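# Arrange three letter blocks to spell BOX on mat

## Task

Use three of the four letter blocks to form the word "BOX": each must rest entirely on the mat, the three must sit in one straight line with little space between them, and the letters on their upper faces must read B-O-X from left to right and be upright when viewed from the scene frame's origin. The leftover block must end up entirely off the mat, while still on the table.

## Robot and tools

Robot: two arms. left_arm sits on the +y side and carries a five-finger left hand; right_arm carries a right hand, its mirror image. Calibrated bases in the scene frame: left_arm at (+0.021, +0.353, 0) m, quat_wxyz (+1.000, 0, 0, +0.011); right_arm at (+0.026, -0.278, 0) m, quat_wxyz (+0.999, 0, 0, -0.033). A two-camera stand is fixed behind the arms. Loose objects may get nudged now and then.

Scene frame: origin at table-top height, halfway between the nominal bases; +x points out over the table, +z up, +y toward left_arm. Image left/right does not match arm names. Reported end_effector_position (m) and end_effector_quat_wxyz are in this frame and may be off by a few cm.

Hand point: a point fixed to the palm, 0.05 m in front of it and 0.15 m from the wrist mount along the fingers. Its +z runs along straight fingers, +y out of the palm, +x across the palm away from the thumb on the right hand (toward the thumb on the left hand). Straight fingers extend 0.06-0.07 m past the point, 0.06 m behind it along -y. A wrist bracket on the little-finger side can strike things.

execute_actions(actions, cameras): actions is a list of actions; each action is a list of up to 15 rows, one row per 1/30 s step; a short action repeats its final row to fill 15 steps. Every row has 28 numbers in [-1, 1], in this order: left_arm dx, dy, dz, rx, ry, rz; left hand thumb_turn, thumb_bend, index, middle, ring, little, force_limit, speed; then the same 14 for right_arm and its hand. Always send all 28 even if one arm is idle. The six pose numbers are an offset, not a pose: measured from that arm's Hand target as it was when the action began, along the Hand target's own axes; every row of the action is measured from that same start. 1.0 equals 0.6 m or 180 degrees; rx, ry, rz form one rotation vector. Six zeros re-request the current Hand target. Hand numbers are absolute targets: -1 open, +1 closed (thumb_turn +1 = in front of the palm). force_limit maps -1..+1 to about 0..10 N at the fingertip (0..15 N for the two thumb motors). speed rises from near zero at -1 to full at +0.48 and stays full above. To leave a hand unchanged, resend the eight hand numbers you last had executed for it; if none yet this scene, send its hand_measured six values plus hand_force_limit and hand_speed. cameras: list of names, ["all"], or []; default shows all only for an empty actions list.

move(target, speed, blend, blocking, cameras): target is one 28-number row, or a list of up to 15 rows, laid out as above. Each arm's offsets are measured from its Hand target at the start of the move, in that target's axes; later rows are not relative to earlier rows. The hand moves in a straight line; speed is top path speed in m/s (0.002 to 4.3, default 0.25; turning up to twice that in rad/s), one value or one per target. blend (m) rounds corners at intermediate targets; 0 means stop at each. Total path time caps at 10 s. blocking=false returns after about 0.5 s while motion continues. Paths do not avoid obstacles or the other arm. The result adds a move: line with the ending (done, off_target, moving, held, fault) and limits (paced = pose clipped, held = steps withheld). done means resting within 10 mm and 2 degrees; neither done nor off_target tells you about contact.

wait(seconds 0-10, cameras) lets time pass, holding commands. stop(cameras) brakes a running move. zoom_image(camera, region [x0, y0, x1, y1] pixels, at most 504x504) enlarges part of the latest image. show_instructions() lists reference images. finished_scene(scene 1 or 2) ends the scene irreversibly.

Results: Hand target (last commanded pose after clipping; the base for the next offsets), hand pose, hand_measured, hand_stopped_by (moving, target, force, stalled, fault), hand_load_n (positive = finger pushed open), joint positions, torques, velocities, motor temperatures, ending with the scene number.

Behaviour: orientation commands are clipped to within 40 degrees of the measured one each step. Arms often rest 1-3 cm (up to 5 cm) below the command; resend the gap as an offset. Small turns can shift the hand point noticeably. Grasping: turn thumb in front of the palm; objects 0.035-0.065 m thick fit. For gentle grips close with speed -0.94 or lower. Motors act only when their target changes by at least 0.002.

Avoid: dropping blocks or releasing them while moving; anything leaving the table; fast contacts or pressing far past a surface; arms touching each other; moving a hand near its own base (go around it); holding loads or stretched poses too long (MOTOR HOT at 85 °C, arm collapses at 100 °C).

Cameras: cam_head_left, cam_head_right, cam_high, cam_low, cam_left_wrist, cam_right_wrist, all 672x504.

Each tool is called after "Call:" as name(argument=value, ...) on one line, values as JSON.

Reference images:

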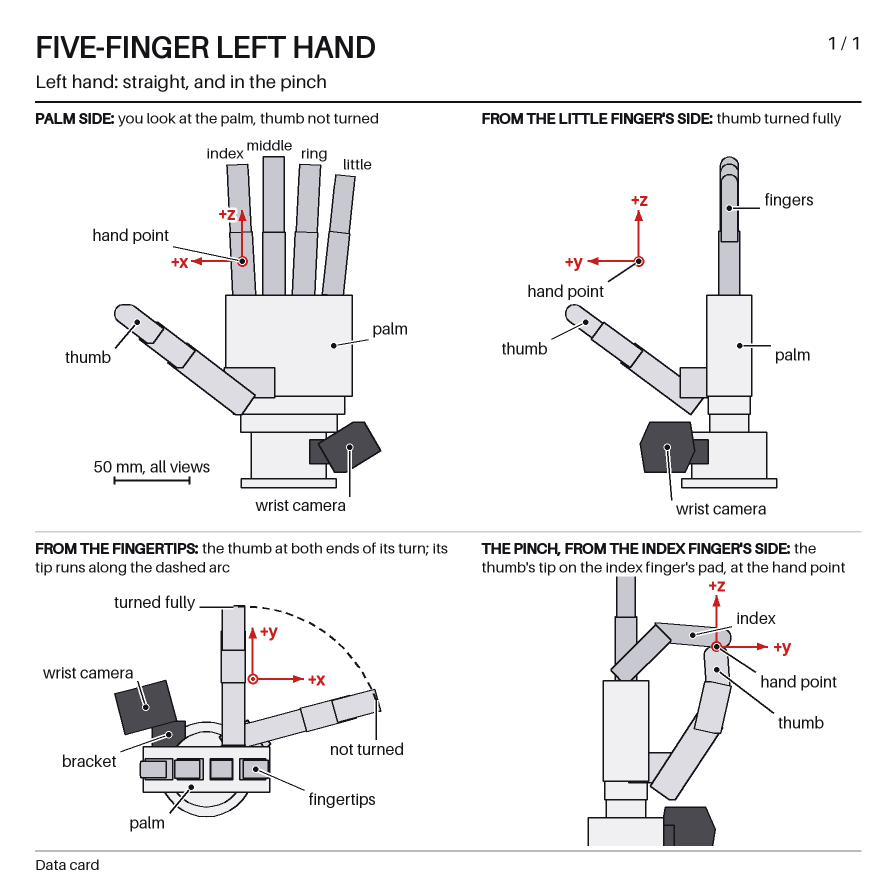

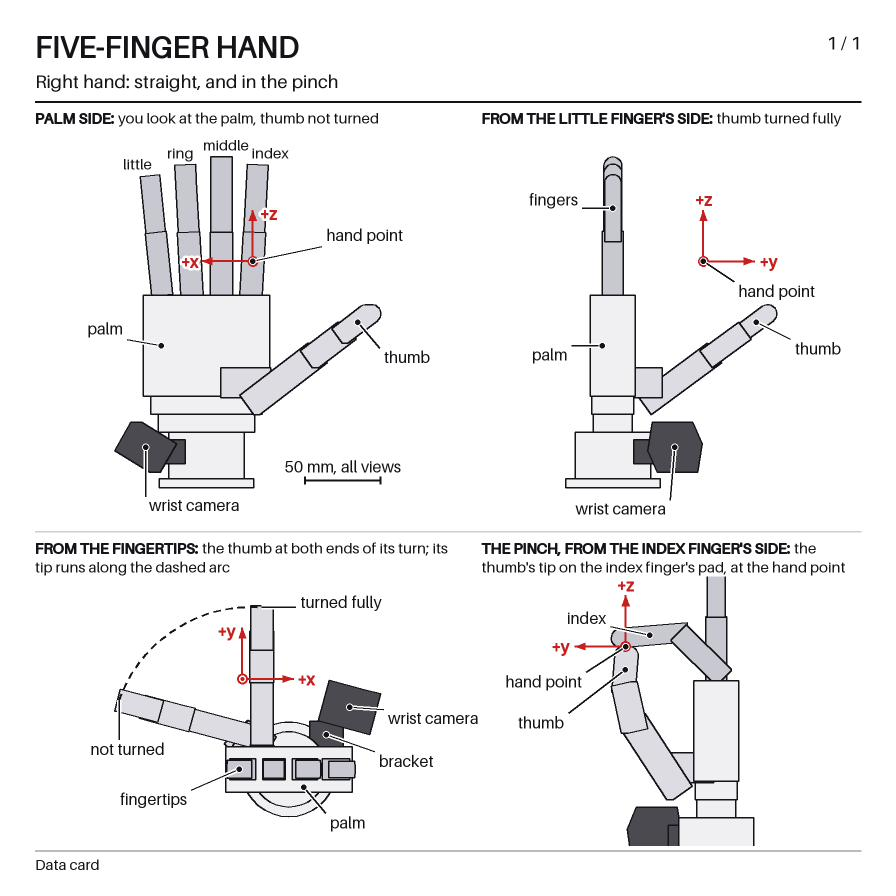

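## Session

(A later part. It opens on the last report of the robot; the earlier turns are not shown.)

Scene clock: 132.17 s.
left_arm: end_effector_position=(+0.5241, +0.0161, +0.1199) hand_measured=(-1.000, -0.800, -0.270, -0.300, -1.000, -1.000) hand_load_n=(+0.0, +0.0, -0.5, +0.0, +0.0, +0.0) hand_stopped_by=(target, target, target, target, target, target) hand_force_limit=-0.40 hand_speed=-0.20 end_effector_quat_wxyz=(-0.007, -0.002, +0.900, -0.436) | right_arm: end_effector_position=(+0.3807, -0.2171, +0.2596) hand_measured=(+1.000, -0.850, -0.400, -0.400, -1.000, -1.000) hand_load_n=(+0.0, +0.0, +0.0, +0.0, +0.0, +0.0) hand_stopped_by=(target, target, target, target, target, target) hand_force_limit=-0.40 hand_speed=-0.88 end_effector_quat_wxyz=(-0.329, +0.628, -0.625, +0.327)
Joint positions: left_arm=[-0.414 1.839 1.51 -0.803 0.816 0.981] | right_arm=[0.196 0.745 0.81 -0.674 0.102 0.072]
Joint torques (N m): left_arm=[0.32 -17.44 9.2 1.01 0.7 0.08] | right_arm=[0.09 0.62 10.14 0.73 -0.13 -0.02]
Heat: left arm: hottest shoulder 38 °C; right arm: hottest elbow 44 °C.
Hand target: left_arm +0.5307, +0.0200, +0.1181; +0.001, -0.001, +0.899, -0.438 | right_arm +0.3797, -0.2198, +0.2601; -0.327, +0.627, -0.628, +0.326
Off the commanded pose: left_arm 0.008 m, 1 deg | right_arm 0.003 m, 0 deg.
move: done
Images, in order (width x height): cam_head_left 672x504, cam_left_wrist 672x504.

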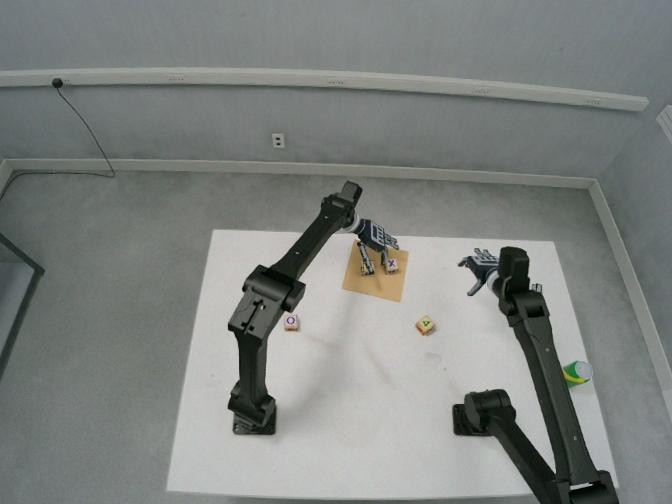

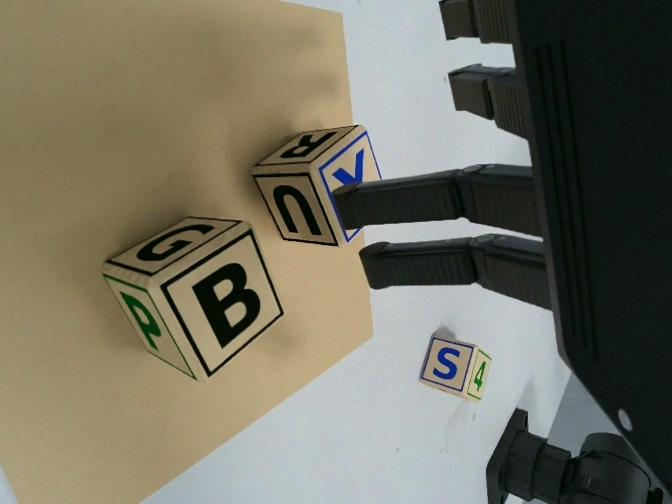

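Call:
move(target=[[0,0.0133,-0.0171,0,0,0,-1,-0.8,-0.47,-0.5,-1,-1,-0.4,-0.2,0,0,0,0,0,0,1,-0.85,-0.4,-0.4,-1,-1,-0.4,-0.88],[0.0045,0.075,0.0312,0,0,0,-1,-0.8,-0.47,-0.5,-1,-1,-0.4,-0.2,0,0,0,0,0,0,1,-0.85,-0.4,-0.4,-1,-1,-0.4,-0.88]], speed=0.12, cameras=["cam_left_wrist","cam_head_left","cam_low"])

Call:
zoom_image(camera="cam_left_wrist", region=[100, 80, 480, 420])

Call:
zoom_image(camera="cam_head_left", region=[340, 235, 420, 305])

Scene clock: 135.33 s.
left_arm: end_effector_position=(+0.5247, +0.0310, +0.0773) hand_measured=(-1.000, -0.800, -0.470, -0.500, -1.000, -1.000) hand_load_n=(+0.0, +0.0, +0.0, +0.0, +0.0, +0.0) hand_stopped_by=(target, target, target, target, target, target) hand_force_limit=-0.40 hand_speed=-0.20 end_effector_quat_wxyz=(-0.002, -0.002, +0.899, -0.437) | right_arm: end_effector_position=(+0.3807, -0.2171, +0.2596) hand_measured=(+1.000, -0.850, -0.400, -0.400, -1.000, -1.000) hand_load_n=(+0.5, +0.0, +0.0, +0.0, +0.0, -0.5) hand_stopped_by=(target, target, target, target, target, target) hand_force_limit=-0.40 hand_speed=-0.88 end_effector_quat_wxyz=(-0.329, +0.628, -0.625, +0.327)
Joint positions: left_arm=[-0.39 1.865 1.429 -0.706 0.824 1.008] | right_arm=[0.196 0.745 0.81 -0.674 0.102 0.072]
Joint torques (N m): left_arm=[-0.09 -16.85 8.46 1.03 0.72 0.07] | right_arm=[-0.21 0.62 9.99 0.91 -0.11 -0.01]
Heat: left arm: hottest shoulder 38 °C; right arm: hottest elbow 44 °C.
Hand target: left_arm +0.5279, +0.0331, +0.0712; +0.001, -0.002, +0.899, -0.438 | right_arm +0.3797, -0.2198, +0.2601; -0.327, +0.627, -0.628, +0.326
Off the commanded pose: left_arm 0.007 m, 0 deg | right_arm 0.003 m, 0 deg.
move: done
Images, in order (width x height): cam_head_left 672x504, cam_low 672x504, cam_left_wrist 672x504.

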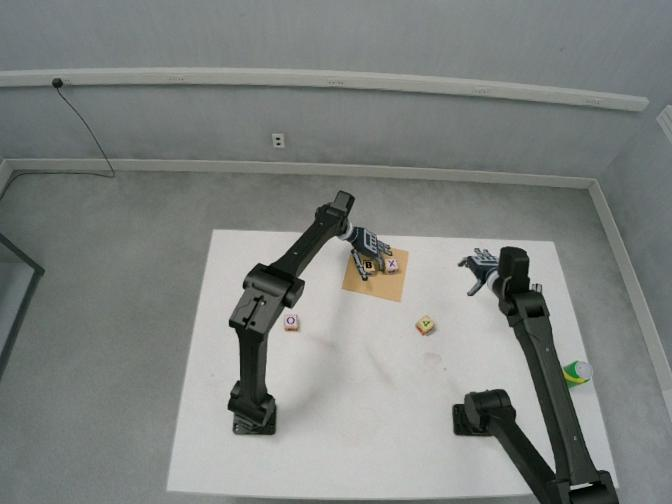

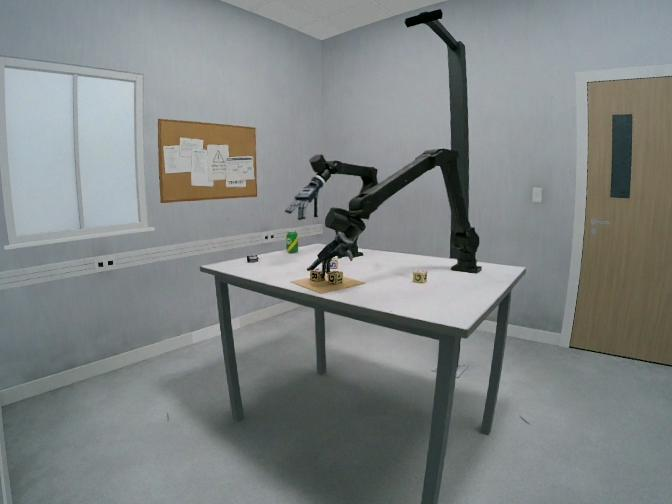

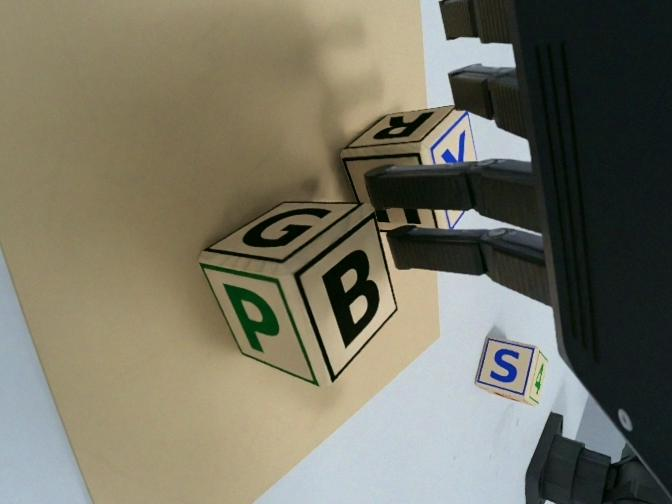

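Scaled by 1.326.

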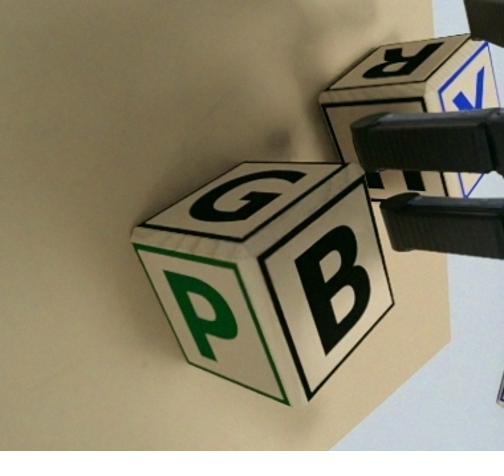

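Scaled by 6.300.

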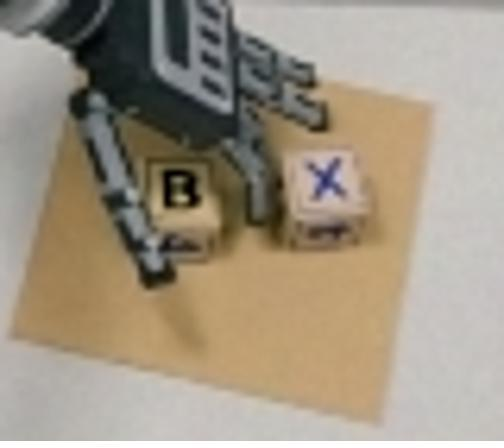

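Call:
move(target=[[0,0.0105,0.0082,0,0,0,-1,-0.8,-0.47,-0.5,-1,-1,-0.4,-0.2,0,0,0,0,0,0,1,-0.85,-0.4,-0.4,-1,-1,-0.4,-0.88],[0,-0.0065,0.0298,0,0,0,-1,-0.8,-0.47,-0.5,-1,-1,-0.4,-0.2,0,0,0,0,0,0,1,-0.85,-0.4,-0.4,-1,-1,-0.4,-0.88]], speed=0.06, cameras=["cam_left_wrist","cam_head_left"])

Call:
zoom_image(camera="cam_head_left", region=[340, 235, 420, 305])

Scene clock: 137.90 s.
left_arm: end_effector_position=(+0.5257, +0.0235, +0.0667) hand_measured=(-1.000, -0.800, -0.470, -0.500, -1.000, -1.000) hand_load_n=(-0.5, +0.0, +0.0, +0.0, +0.0, +0.0) hand_stopped_by=(target, target, target, target, target, target) hand_force_limit=-0.40 hand_speed=-0.20 end_effector_quat_wxyz=(+0.001, -0.003, +0.900, -0.437) | right_arm: end_effector_position=(+0.3807, -0.2171, +0.2596) hand_measured=(+1.000, -0.850, -0.400, -0.400, -1.000, -1.000) hand_load_n=(+0.0, +0.0, +0.0, +0.0, +0.0, +0.0) hand_stopped_by=(target, target, target, target, target, target) hand_force_limit=-0.40 hand_speed=-0.88 end_effector_quat_wxyz=(-0.329, +0.628, -0.625, +0.327)
Joint positions: left_arm=[-0.402 1.881 1.421 -0.666 0.816 0.989] | right_arm=[0.196 0.745 0.81 -0.674 0.102 0.072]
Joint torques (N m): left_arm=[-1.32 -16.67 9.47 1.05 0.59 -0.06] | right_arm=[0.97 0.09 9.84 0.95 -0.13 0.03]
Heat: left arm: hottest shoulder 38 °C; right arm: hottest elbow 44 °C.
Hand target: left_arm +0.5279, +0.0166, +0.0630; +0.001, -0.002, +0.899, -0.437 | right_arm +0.3797, -0.2198, +0.2601; -0.327, +0.627, -0.628, +0.326
Off the commanded pose: left_arm 0.008 m, 0 deg | right_arm 0.003 m, 0 deg.
move: done
Images, in order (width x height): cam_head_left 672x504, cam_left_wrist 672x504.

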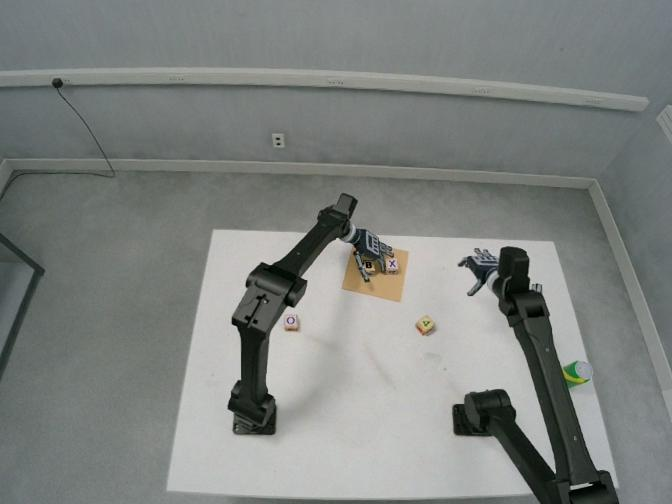

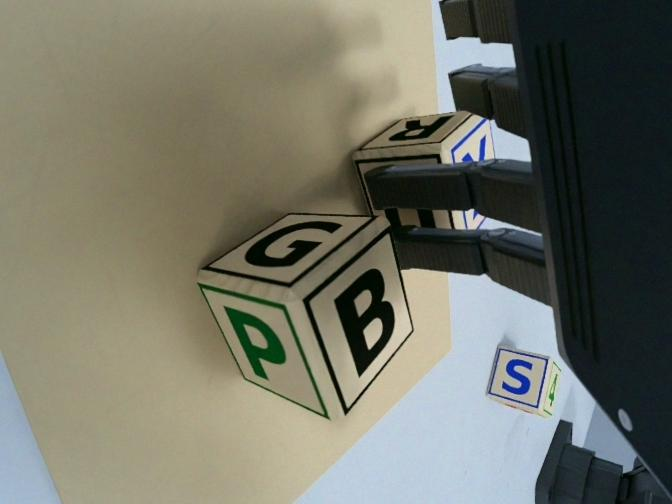

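Scaled by 6.300.

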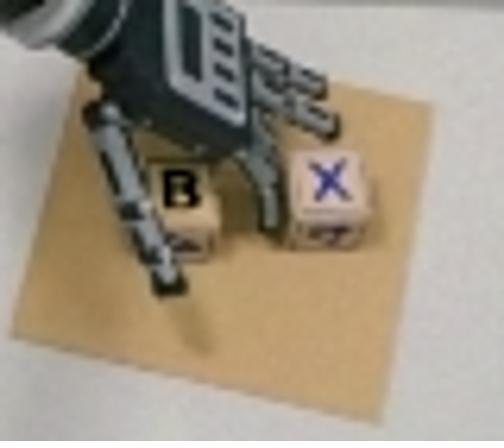

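Call:
move(target=[0,-0.0193,0.0167,0,0,0,-1,-0.8,-0.47,-0.5,-1,-1,-0.4,-0.2,0,0,0,0,0,0,1,-0.85,-0.4,-0.4,-1,-1,-0.4,-0.88], speed=0.05, cameras=["cam_left_wrist","cam_head_left"])

Call:
zoom_image(camera="cam_head_left", region=[340, 235, 420, 305])

Scene clock: 139.13 s.
left_arm: end_effector_position=(+0.5193, +0.0114, +0.0637) hand_measured=(-1.000, -0.800, -0.470, -0.500, -1.000, -1.000) hand_load_n=(+0.0, +0.0, +0.0, +0.0, +0.0, +0.0) hand_stopped_by=(target, target, target, target, target, target) hand_force_limit=-0.40 hand_speed=-0.20 end_effector_quat_wxyz=(-0.006, -0.006, +0.901, -0.434) | right_arm: end_effector_position=(+0.3807, -0.2171, +0.2596) hand_measured=(+1.000, -0.850, -0.400, -0.400, -1.000, -1.000) hand_load_n=(+0.0, +0.0, +0.0, +0.0, +0.0, +0.0) hand_stopped_by=(target, target, target, target, target, target) hand_force_limit=-0.40 hand_speed=-0.88 end_effector_quat_wxyz=(-0.329, +0.628, -0.625, +0.327)
Joint positions: left_arm=[-0.426 1.887 1.421 -0.654 0.805 0.958] | right_arm=[0.196 0.745 0.81 -0.674 0.102 0.072]
Joint torques (N m): left_arm=[-1.26 -16.62 11 1.05 0.58 -0.07] | right_arm=[-0.5 0.5 9.81 0.96 -0.17 0.01]
Heat: left arm: hottest shoulder 38 °C; right arm: hottest elbow 44 °C.
Hand target: left_arm +0.5279, +0.0016, +0.0661; +0.001, -0.002, +0.899, -0.438 | right_arm +0.3797, -0.2198, +0.2601; -0.327, +0.627, -0.628, +0.326
Off the commanded pose: left_arm 0.013 m, 1 deg | right_arm 0.003 m, 0 deg.
move: off_target (left_arm)
Images, in order (width x height): cam_head_left 672x504, cam_left_wrist 672x504.

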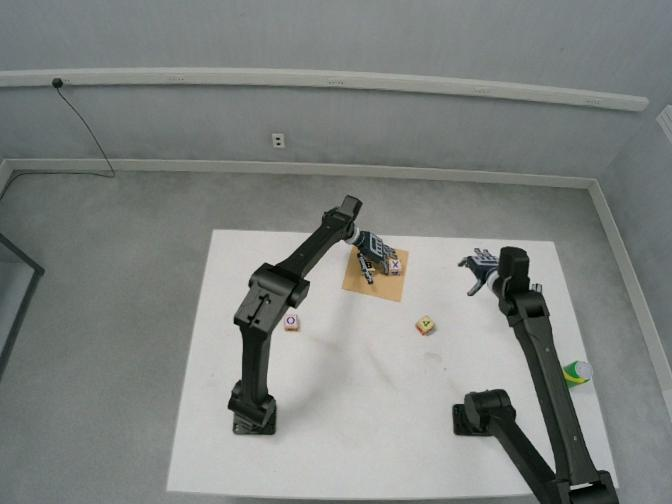

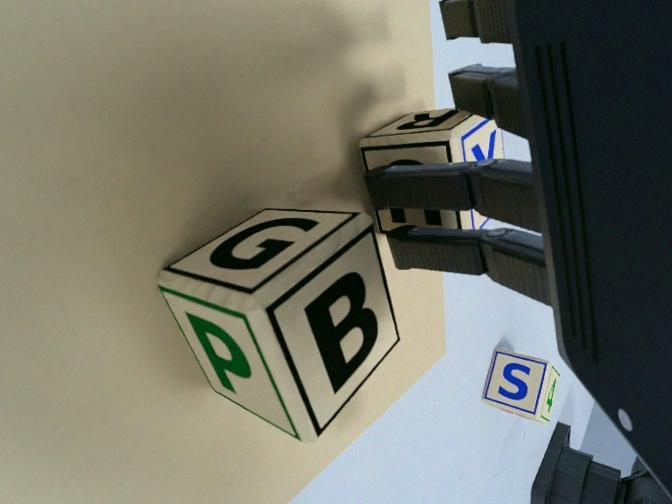

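Scaled by 6.300.

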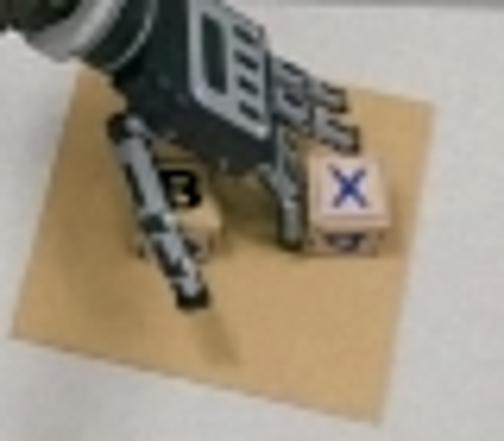

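Call:
move(target=[[0,0.0205,-0.0263,0,0,0,-1,-0.8,-0.47,-0.5,-1,-1,-0.4,-0.2,0,0,0,0,0,0,1,-0.85,-0.4,-0.4,-1,-1,-0.4,-0.88],[0,-0.1502,-0.1598,0,0,0,-1,-0.8,-0.47,-0.5,-1,-1,-0.4,-0.2,0,0,0,0,0,0,1,-0.85,-0.4,-0.4,-1,-1,-0.4,-0.88],[0.3698,0.0402,-0.5492,0,0,0,1,-0.8,-0.45,-0.45,-1,-1,-0.4,0,0,0,0,0,0,0,1,-0.85,-0.4,-0.4,-1,-1,-0.4,-0.88]], speed=[0.08,0.2,0.3], blend=[0.005,0.04,0], cameras=["all"])

Call:
zoom_image(camera="cam_head_left", region=[340, 235, 420, 305])

Call:
zoom_image(camera="cam_right_wrist", region=[220, 210, 480, 430])

Scene clock: 144.30 s.
left_arm: end_effector_position=(+0.3021, +0.2721, +0.2490) hand_measured=(+1.000, -0.800, -0.450, -0.450, -1.000, -1.000) hand_load_n=(+0.0, +0.0, +0.0, +0.0, +0.0, +0.0) hand_stopped_by=(target, target, target, target, target, target) hand_force_limit=-0.40 hand_speed=0.00 end_effector_quat_wxyz=(+0.000, +0.002, +0.900, -0.436) | right_arm: end_effector_position=(+0.3807, -0.2171, +0.2596) hand_measured=(+1.000, -0.850, -0.400, -0.400, -1.000, -1.000) hand_load_n=(+0.0, +0.0, +0.0, +0.0, +0.0, +0.0) hand_stopped_by=(target, target, target, target, target, target) hand_force_limit=-0.40 hand_speed=-0.88 end_effector_quat_wxyz=(-0.329, +0.628, -0.625, +0.327)
Joint positions: left_arm=[0.088 1.186 1.141 -1.665 0.895 1.751] | right_arm=[0.196 0.745 0.81 -0.674 0.102 0.072]
Joint torques (N m): left_arm=[0.26 -6.12 9.77 -0.68 0.83 0.07] | right_arm=[0.15 -0.67 10.07 1.05 -0.2 0]
Heat: left arm: hottest shoulder 38 °C; right arm: hottest elbow 44 °C.
Hand target: left_arm +0.3053, +0.2751, +0.2506; +0.001, -0.001, +0.899, -0.438 | right_arm +0.3797, -0.2198, +0.2601; -0.327, +0.627, -0.628, +0.326
Off the commanded pose: left_arm 0.004 m, 0 deg | right_arm 0.003 m, 0 deg.
move: done

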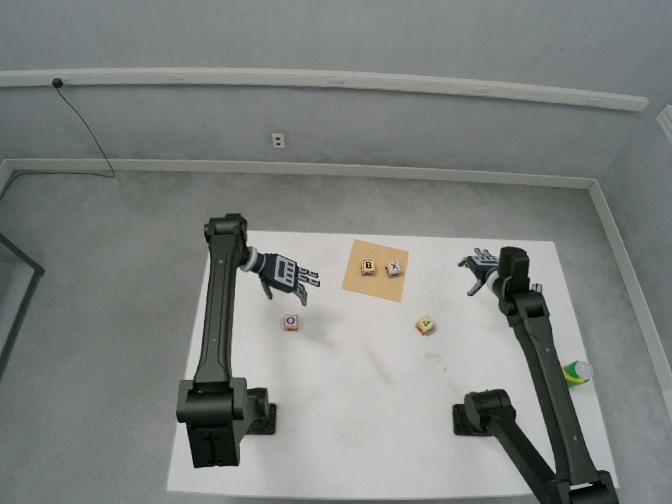

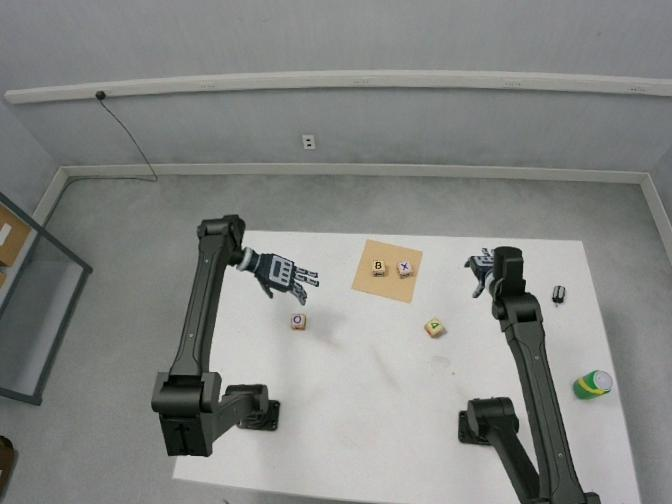

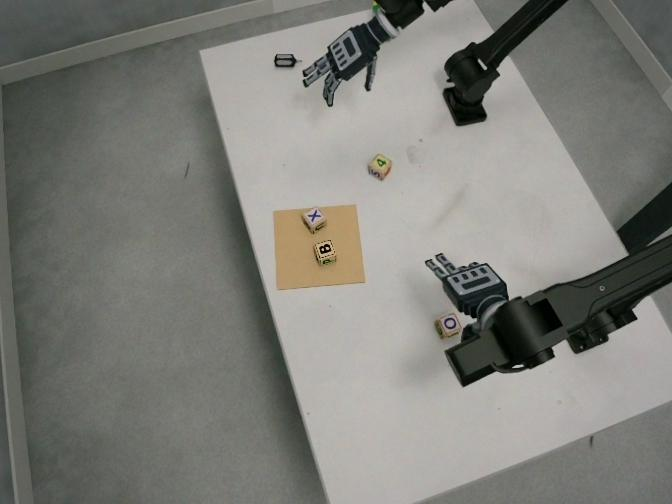

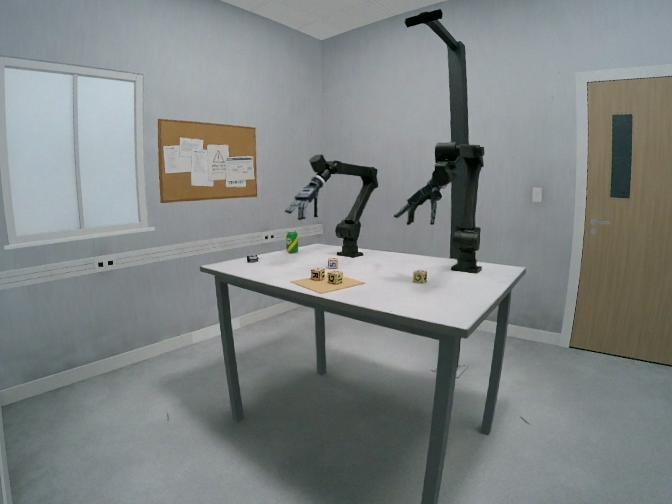

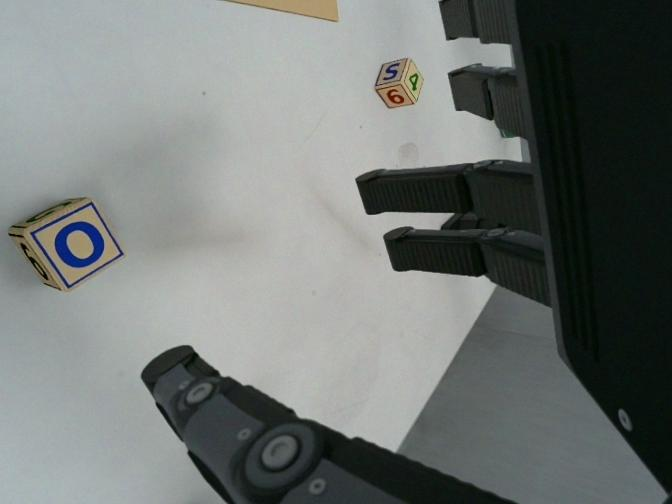

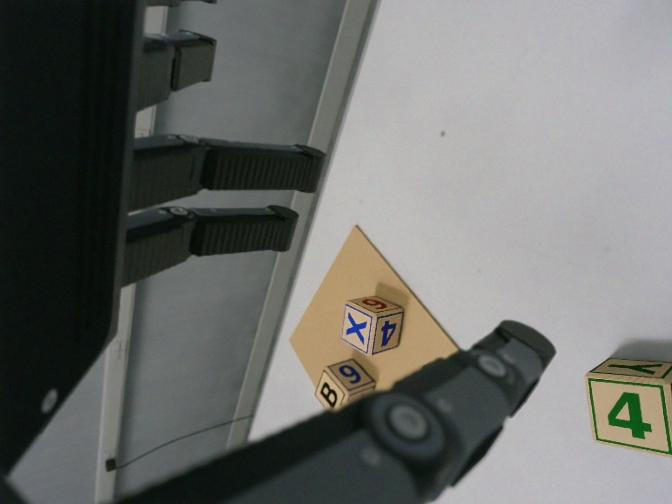

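Scaled by 6.300.

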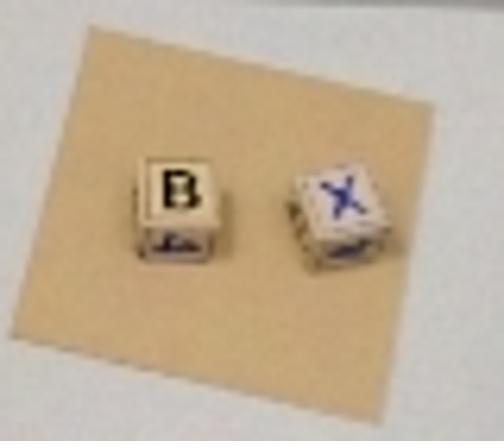

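Scaled by 1.938.

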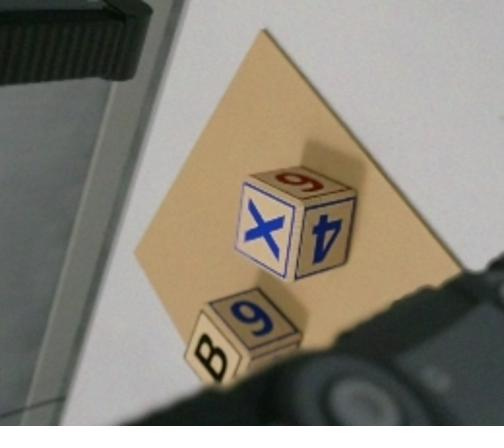

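Call:
zoom_image(camera="cam_left_wrist", region=[0, 180, 150, 310])

Call:
zoom_image(camera="cam_head_left", region=[275, 305, 310, 340])

Call:
zoom_image(camera="cam_head_right", region=[380, 250, 430, 290])

Scaled by 3.360.

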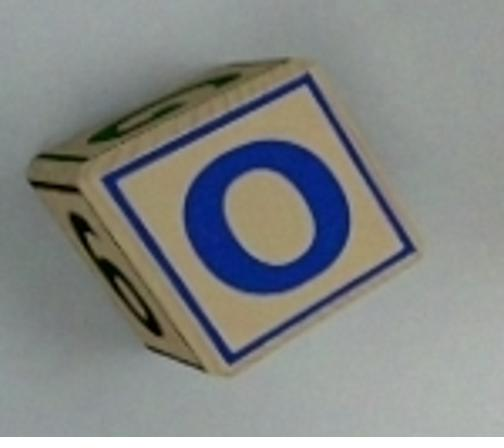

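Scaled by 14.400.

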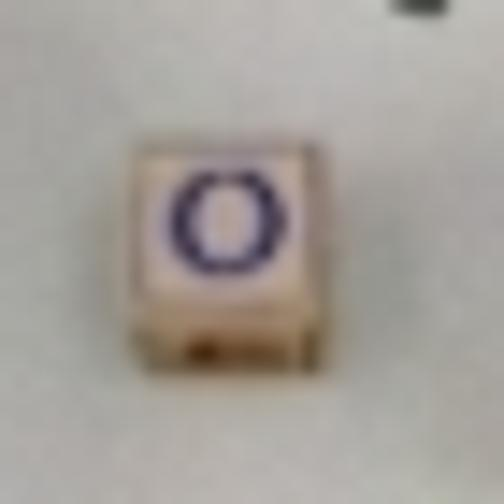

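Scaled by 10.080.

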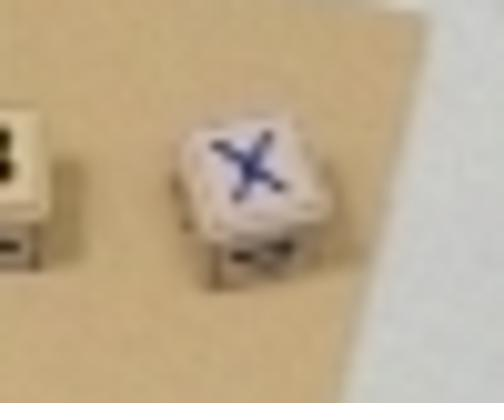

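Call:
move(target=[-0.0143,0.1935,0.1123,0,-0.0153,-0.012,1,-0.8,-0.45,-0.45,-1,-1,-0.4,0,-0.283,-0.0132,0.2803,0,-0.0773,-0.0542,1,-0.85,-0.4,-0.4,-1,-1,-0.4,-0.88], speed=0.2, cameras=["cam_left_wrist","cam_right_wrist","cam_head_left"])

Call:
zoom_image(camera="cam_left_wrist", region=[60, 130, 440, 400])

Call:
zoom_image(camera="cam_right_wrist", region=[260, 150, 600, 400])

Scene clock: 148.37 s.
left_arm: end_effector_position=(+0.3126, +0.2908, +0.1216) hand_measured=(+1.000, -0.800, -0.450, -0.450, -1.000, -1.000) hand_load_n=(+0.0, +0.0, +0.0, +0.0, +0.0, +0.0) hand_stopped_by=(target, target, target, target, target, target) hand_force_limit=-0.40 hand_speed=0.00 end_effector_quat_wxyz=(+0.013, -0.026, +0.899, -0.437) | right_arm: end_effector_position=(+0.4973, -0.0638, +0.1408) hand_measured=(+1.000, -0.850, -0.400, -0.400, -1.000, -1.000) hand_load_n=(+0.0, +0.0, +0.0, +0.0, +0.0, +0.0) hand_stopped_by=(target, target, target, target, target, target) hand_force_limit=-0.40 hand_speed=-0.88 end_effector_quat_wxyz=(-0.344, +0.721, -0.543, +0.258)
Joint positions: left_arm=[0.151 1.285 0.879 -1.309 0.896 1.754] | right_arm=[0.459 1.327 0.901 -0.258 0.087 0.073]
Joint torques (N m): left_arm=[0.15 -6.83 7.54 -0.01 0.78 0.07] | right_arm=[0.21 -5.71 13.37 1.92 -0.11 -0.11]
Heat: left arm: hottest shoulder 38 °C; right arm: hottest elbow 44 °C.
Hand target: left_arm +0.3138, +0.2937, +0.1176; +0.014, -0.029, +0.899, -0.437 | right_arm +0.5220, -0.0500, +0.1705; -0.372, +0.713, -0.528, +0.275
Off the commanded pose: left_arm 0.005 m, 0 deg | right_arm 0.041 m, 4 deg.
move: off_target (right_arm)
Images, in order (width x height): cam_head_left 672x504, cam_left_wrist 672x504, cam_right_wrist 672x504.

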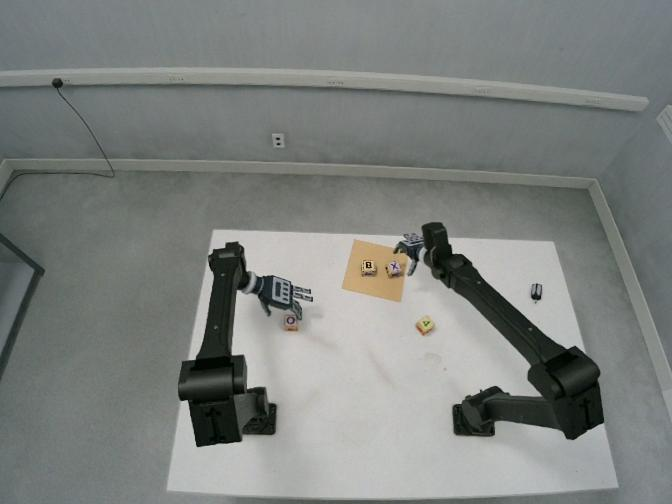

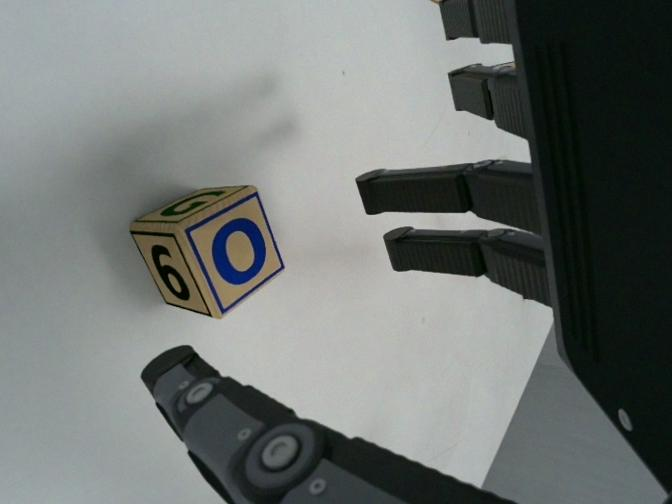

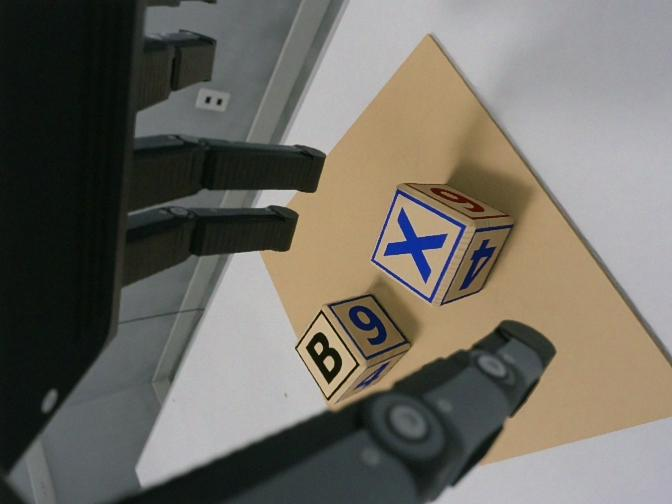

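Scaled by 1.326.

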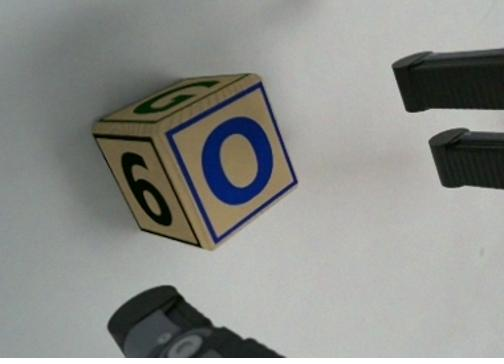

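Scaled by 1.482.

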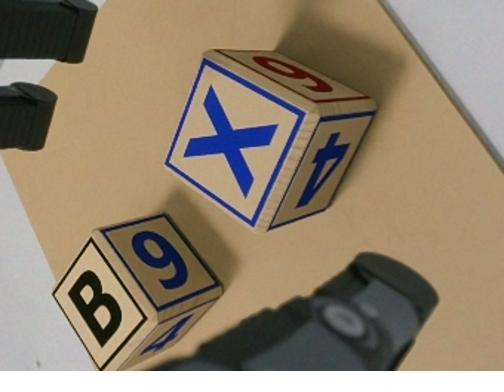

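Call:
move(target=[0.0133,0.059,0.0735,0,0,0,1,-0.8,-0.45,-0.45,-1,-1,-0.4,0,-0.0178,0.032,0.0705,0,0,0,1,-0.85,-0.4,-0.4,-1,-1,-0.4,-0.88], speed=0.12, cameras=["cam_left_wrist","cam_right_wrist"])

Call:
zoom_image(camera="cam_left_wrist", region=[60, 130, 440, 400])

Call:
zoom_image(camera="cam_right_wrist", region=[240, 130, 580, 400])

Scene clock: 150.67 s.
left_arm: end_effector_position=(+0.3085, +0.2840, +0.0659) hand_measured=(+1.000, -0.800, -0.450, -0.450, -1.000, -1.000) hand_load_n=(+0.0, +0.0, +0.0, +0.0, +0.0, +0.0) hand_stopped_by=(target, target, target, target, target, target) hand_force_limit=-0.40 hand_speed=0.00 end_effector_quat_wxyz=(+0.020, -0.028, +0.899, -0.436) | right_arm: end_effector_position=(+0.5162, -0.0481, +0.1006) hand_measured=(+1.000, -0.850, -0.400, -0.400, -1.000, -1.000) hand_load_n=(+0.0, -0.5, +0.0, +0.0, +0.0, +0.0) hand_stopped_by=(target, target, target, target, target, target) hand_force_limit=-0.40 hand_speed=-0.88 end_effector_quat_wxyz=(-0.343, +0.725, -0.539, +0.258)
Joint positions: left_arm=[0.133 1.332 0.759 -1.095 0.9 1.71] | right_arm=[0.476 1.445 0.902 -0.144 0.096 0.073]
Joint torques (N m): left_arm=[-1.38 -6.71 6.8 0.06 0.83 -0.04] | right_arm=[1.44 -7.47 12.85 2.09 0.1 0.04]
Heat: left arm: hottest shoulder 38 °C; right arm: hottest elbow 44 °C.
Hand target: left_arm +0.3066, +0.2804, +0.0624; +0.014, -0.029, +0.899, -0.437 | right_arm +0.5417, -0.0329, +0.1305; -0.372, +0.712, -0.528, +0.275
Off the commanded pose: left_arm 0.005 m, 1 deg | right_arm 0.042 m, 4 deg.
move: off_target (right_arm)
Images, in order (width x height): cam_left_wrist 672x504, cam_right_wrist 672x504.

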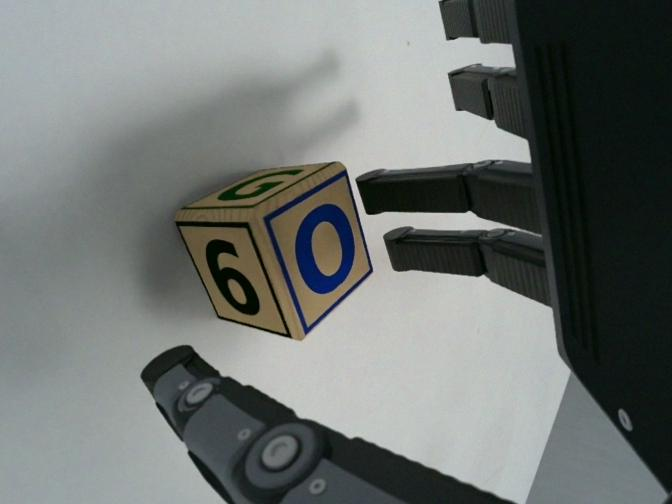

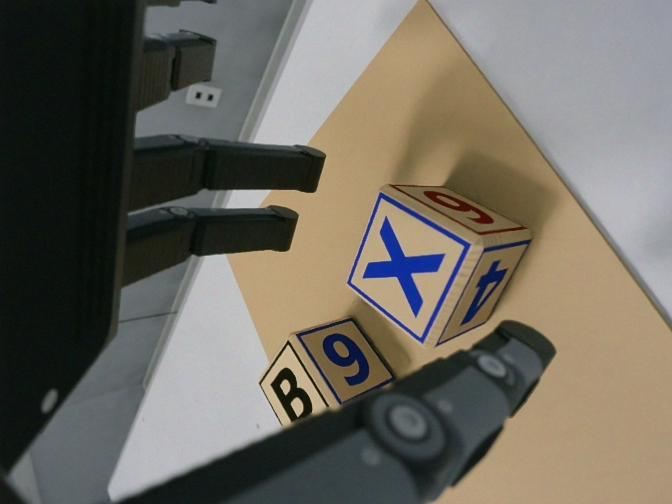

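Scaled by 1.326.

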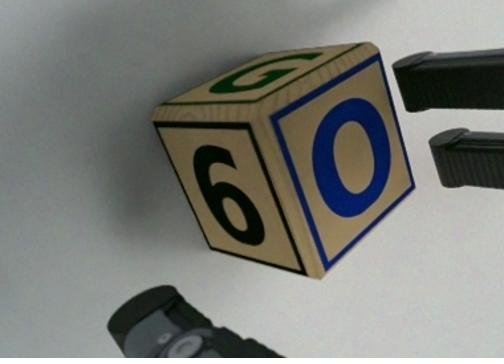

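Scaled by 1.482.

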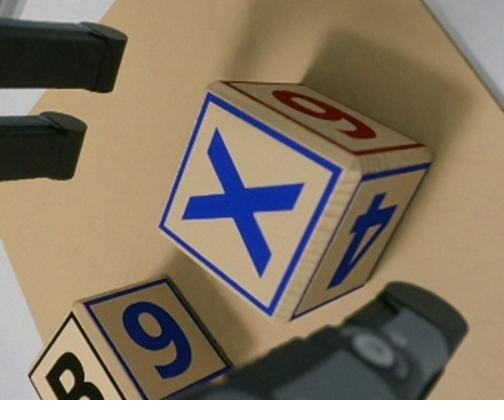

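Call:
move(target=[0.0052,0.0078,0.0305,0,0,0,1,-0.8,-0.45,-0.45,-1,-1,-0.4,0,0.0015,0.0513,0.014,0,0,0,1,-0.85,-0.4,-0.4,-1,-1,-0.4,-0.88], speed=0.1, cameras=["cam_left_wrist","cam_right_wrist"])

Call:
zoom_image(camera="cam_left_wrist", region=[60, 130, 440, 400])

Call:
zoom_image(camera="cam_right_wrist", region=[240, 130, 580, 400])

Scene clock: 152.70 s.
left_arm: end_effector_position=(+0.3068, +0.2723, +0.0515) hand_measured=(+1.000, -0.800, -0.450, -0.450, -1.000, -1.000) hand_load_n=(+0.0, +0.0, +0.0, +0.0, +0.0, +0.0) hand_stopped_by=(target, target, target, target, target, target) hand_force_limit=-0.40 hand_speed=0.00 end_effector_quat_wxyz=(+0.021, -0.028, +0.899, -0.436) | right_arm: end_effector_position=(+0.5289, -0.0428, +0.0996) hand_measured=(+1.000, -0.850, -0.400, -0.400, -1.000, -1.000) hand_load_n=(+0.0, +0.0, +0.0, +0.0, +0.0, +0.0) hand_stopped_by=(target, target, target, target, target, target) hand_force_limit=-0.40 hand_speed=-0.88 end_effector_quat_wxyz=(-0.365, +0.713, -0.533, +0.271)
Joint positions: left_arm=[0.096 1.339 0.721 -1.002 0.903 1.651] | right_arm=[0.476 1.467 0.89 -0.053 0.097 0.073]
Joint torques (N m): left_arm=[-1.38 -6.59 6.54 0.16 0.84 -0.06] | right_arm=[1.49 -7.88 8.27 1.98 0.11 0.01]
Heat: left arm: hottest shoulder 38 °C; right arm: hottest elbow 44 °C.
Hand target: left_arm +0.3042, +0.2687, +0.0475; +0.014, -0.029, +0.899, -0.437 | right_arm +0.5316, -0.0369, +0.1003; -0.371, +0.712, -0.528, +0.275
Off the commanded pose: left_arm 0.006 m, 1 deg | right_arm 0.007 m, 1 deg.
move: done
Images, in order (width x height): cam_left_wrist 672x504, cam_right_wrist 672x504.

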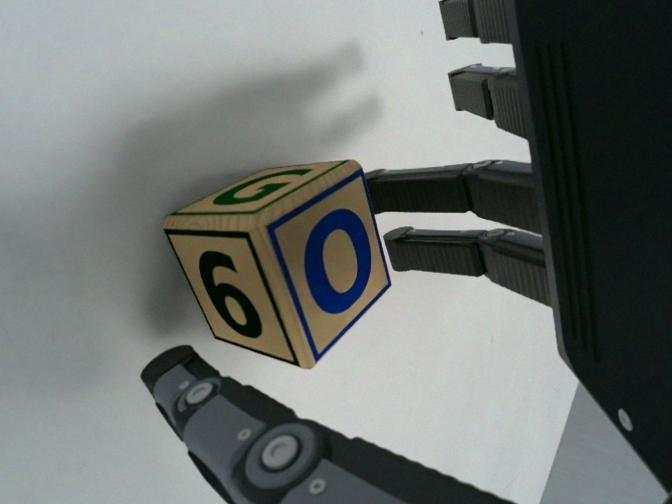

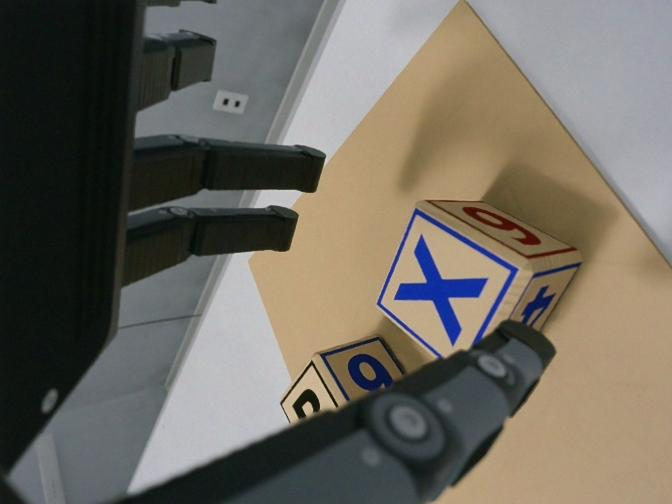

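Scaled by 1.326.

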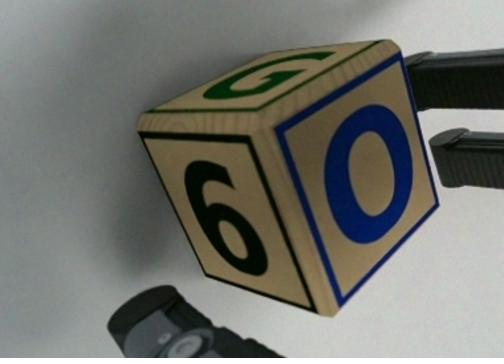

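Scaled by 1.482.

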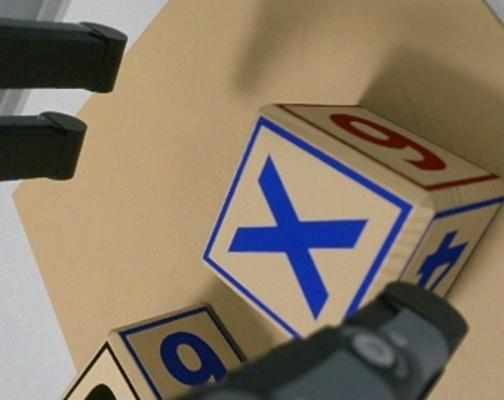

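Call:
move(target=[0,0,0,0,0,0,1,-0.2,0.1,0.1,-1,-1,-0.4,-0.88,-0.0078,0.0583,0.0125,0,0,0,1,-0.85,-0.4,-0.4,-1,-1,-0.4,-0.88], speed=0.1, cameras=["cam_left_wrist","cam_right_wrist"])

Call:
zoom_image(camera="cam_right_wrist", region=[180, 100, 580, 400])

Scene clock: 154.70 s.
left_arm: end_effector_position=(+0.3068, +0.2720, +0.0516) hand_measured=(+1.000, -0.610, -0.040, -0.074, -1.000, -1.000) hand_load_n=(+0.0, +9.0, +5.5, +3.5, +0.0, +0.0) hand_stopped_by=(target, force, force, force, target, target) hand_force_limit=-0.40 hand_speed=-0.88 end_effector_quat_wxyz=(+0.021, -0.028, +0.899, -0.437) | right_arm: end_effector_position=(+0.5141, -0.0426, +0.0653) hand_measured=(+1.000, -0.850, -0.400, -0.400, -1.000, -1.000) hand_load_n=(+0.0, +0.0, +0.0, +0.0, +0.0, +0.0) hand_stopped_by=(target, target, target, target, target, target) hand_force_limit=-0.40 hand_speed=-0.88 end_effector_quat_wxyz=(-0.363, +0.716, -0.530, +0.273)
Joint positions: left_arm=[0.096 1.339 0.721 -1.002 0.904 1.65] | right_arm=[0.492 1.496 0.813 0.05 0.109 0.073]
Joint torques (N m): left_arm=[-1.38 -6.65 6.56 0.14 0.79 -0.06] | right_arm=[1.08 -7.77 7.71 1.94 0.13 0.09]
Heat: left arm: hottest shoulder 38 °C; right arm: hottest elbow 44 °C.
Hand target: left_arm +0.3042, +0.2686, +0.0475; +0.014, -0.029, +0.899, -0.437 | right_arm +0.5168, -0.0364, +0.0674; -0.372, +0.713, -0.528, +0.275
Off the commanded pose: left_arm 0.006 m, 1 deg | right_arm 0.007 m, 1 deg.
move: done
Images, in order (width x height): cam_left_wrist 672x504, cam_right_wrist 672x504.

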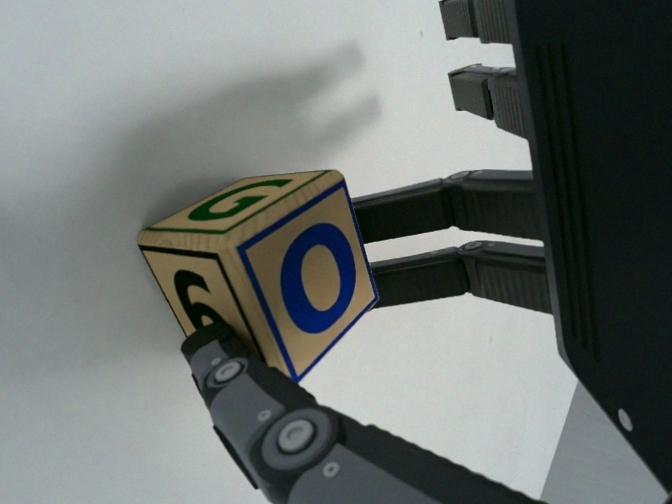

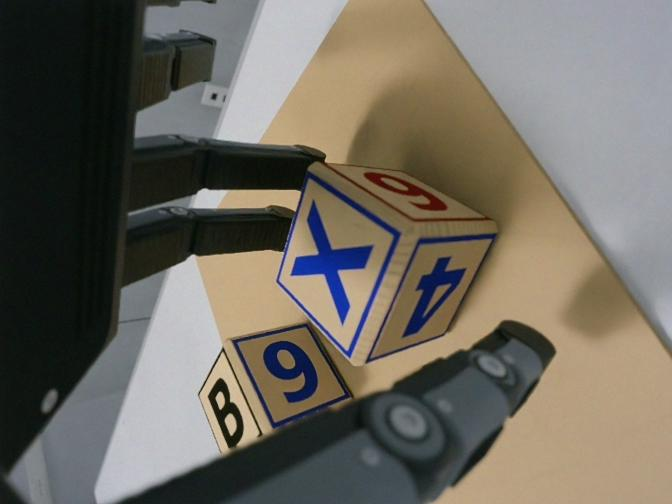

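Scaled by 1.260.

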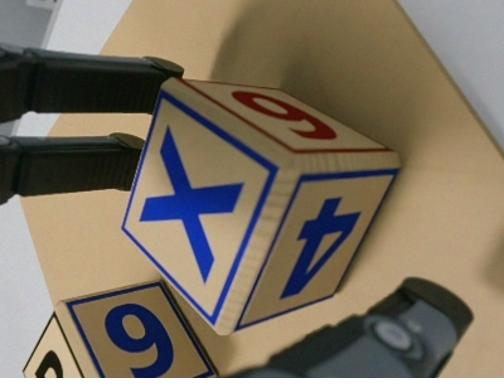

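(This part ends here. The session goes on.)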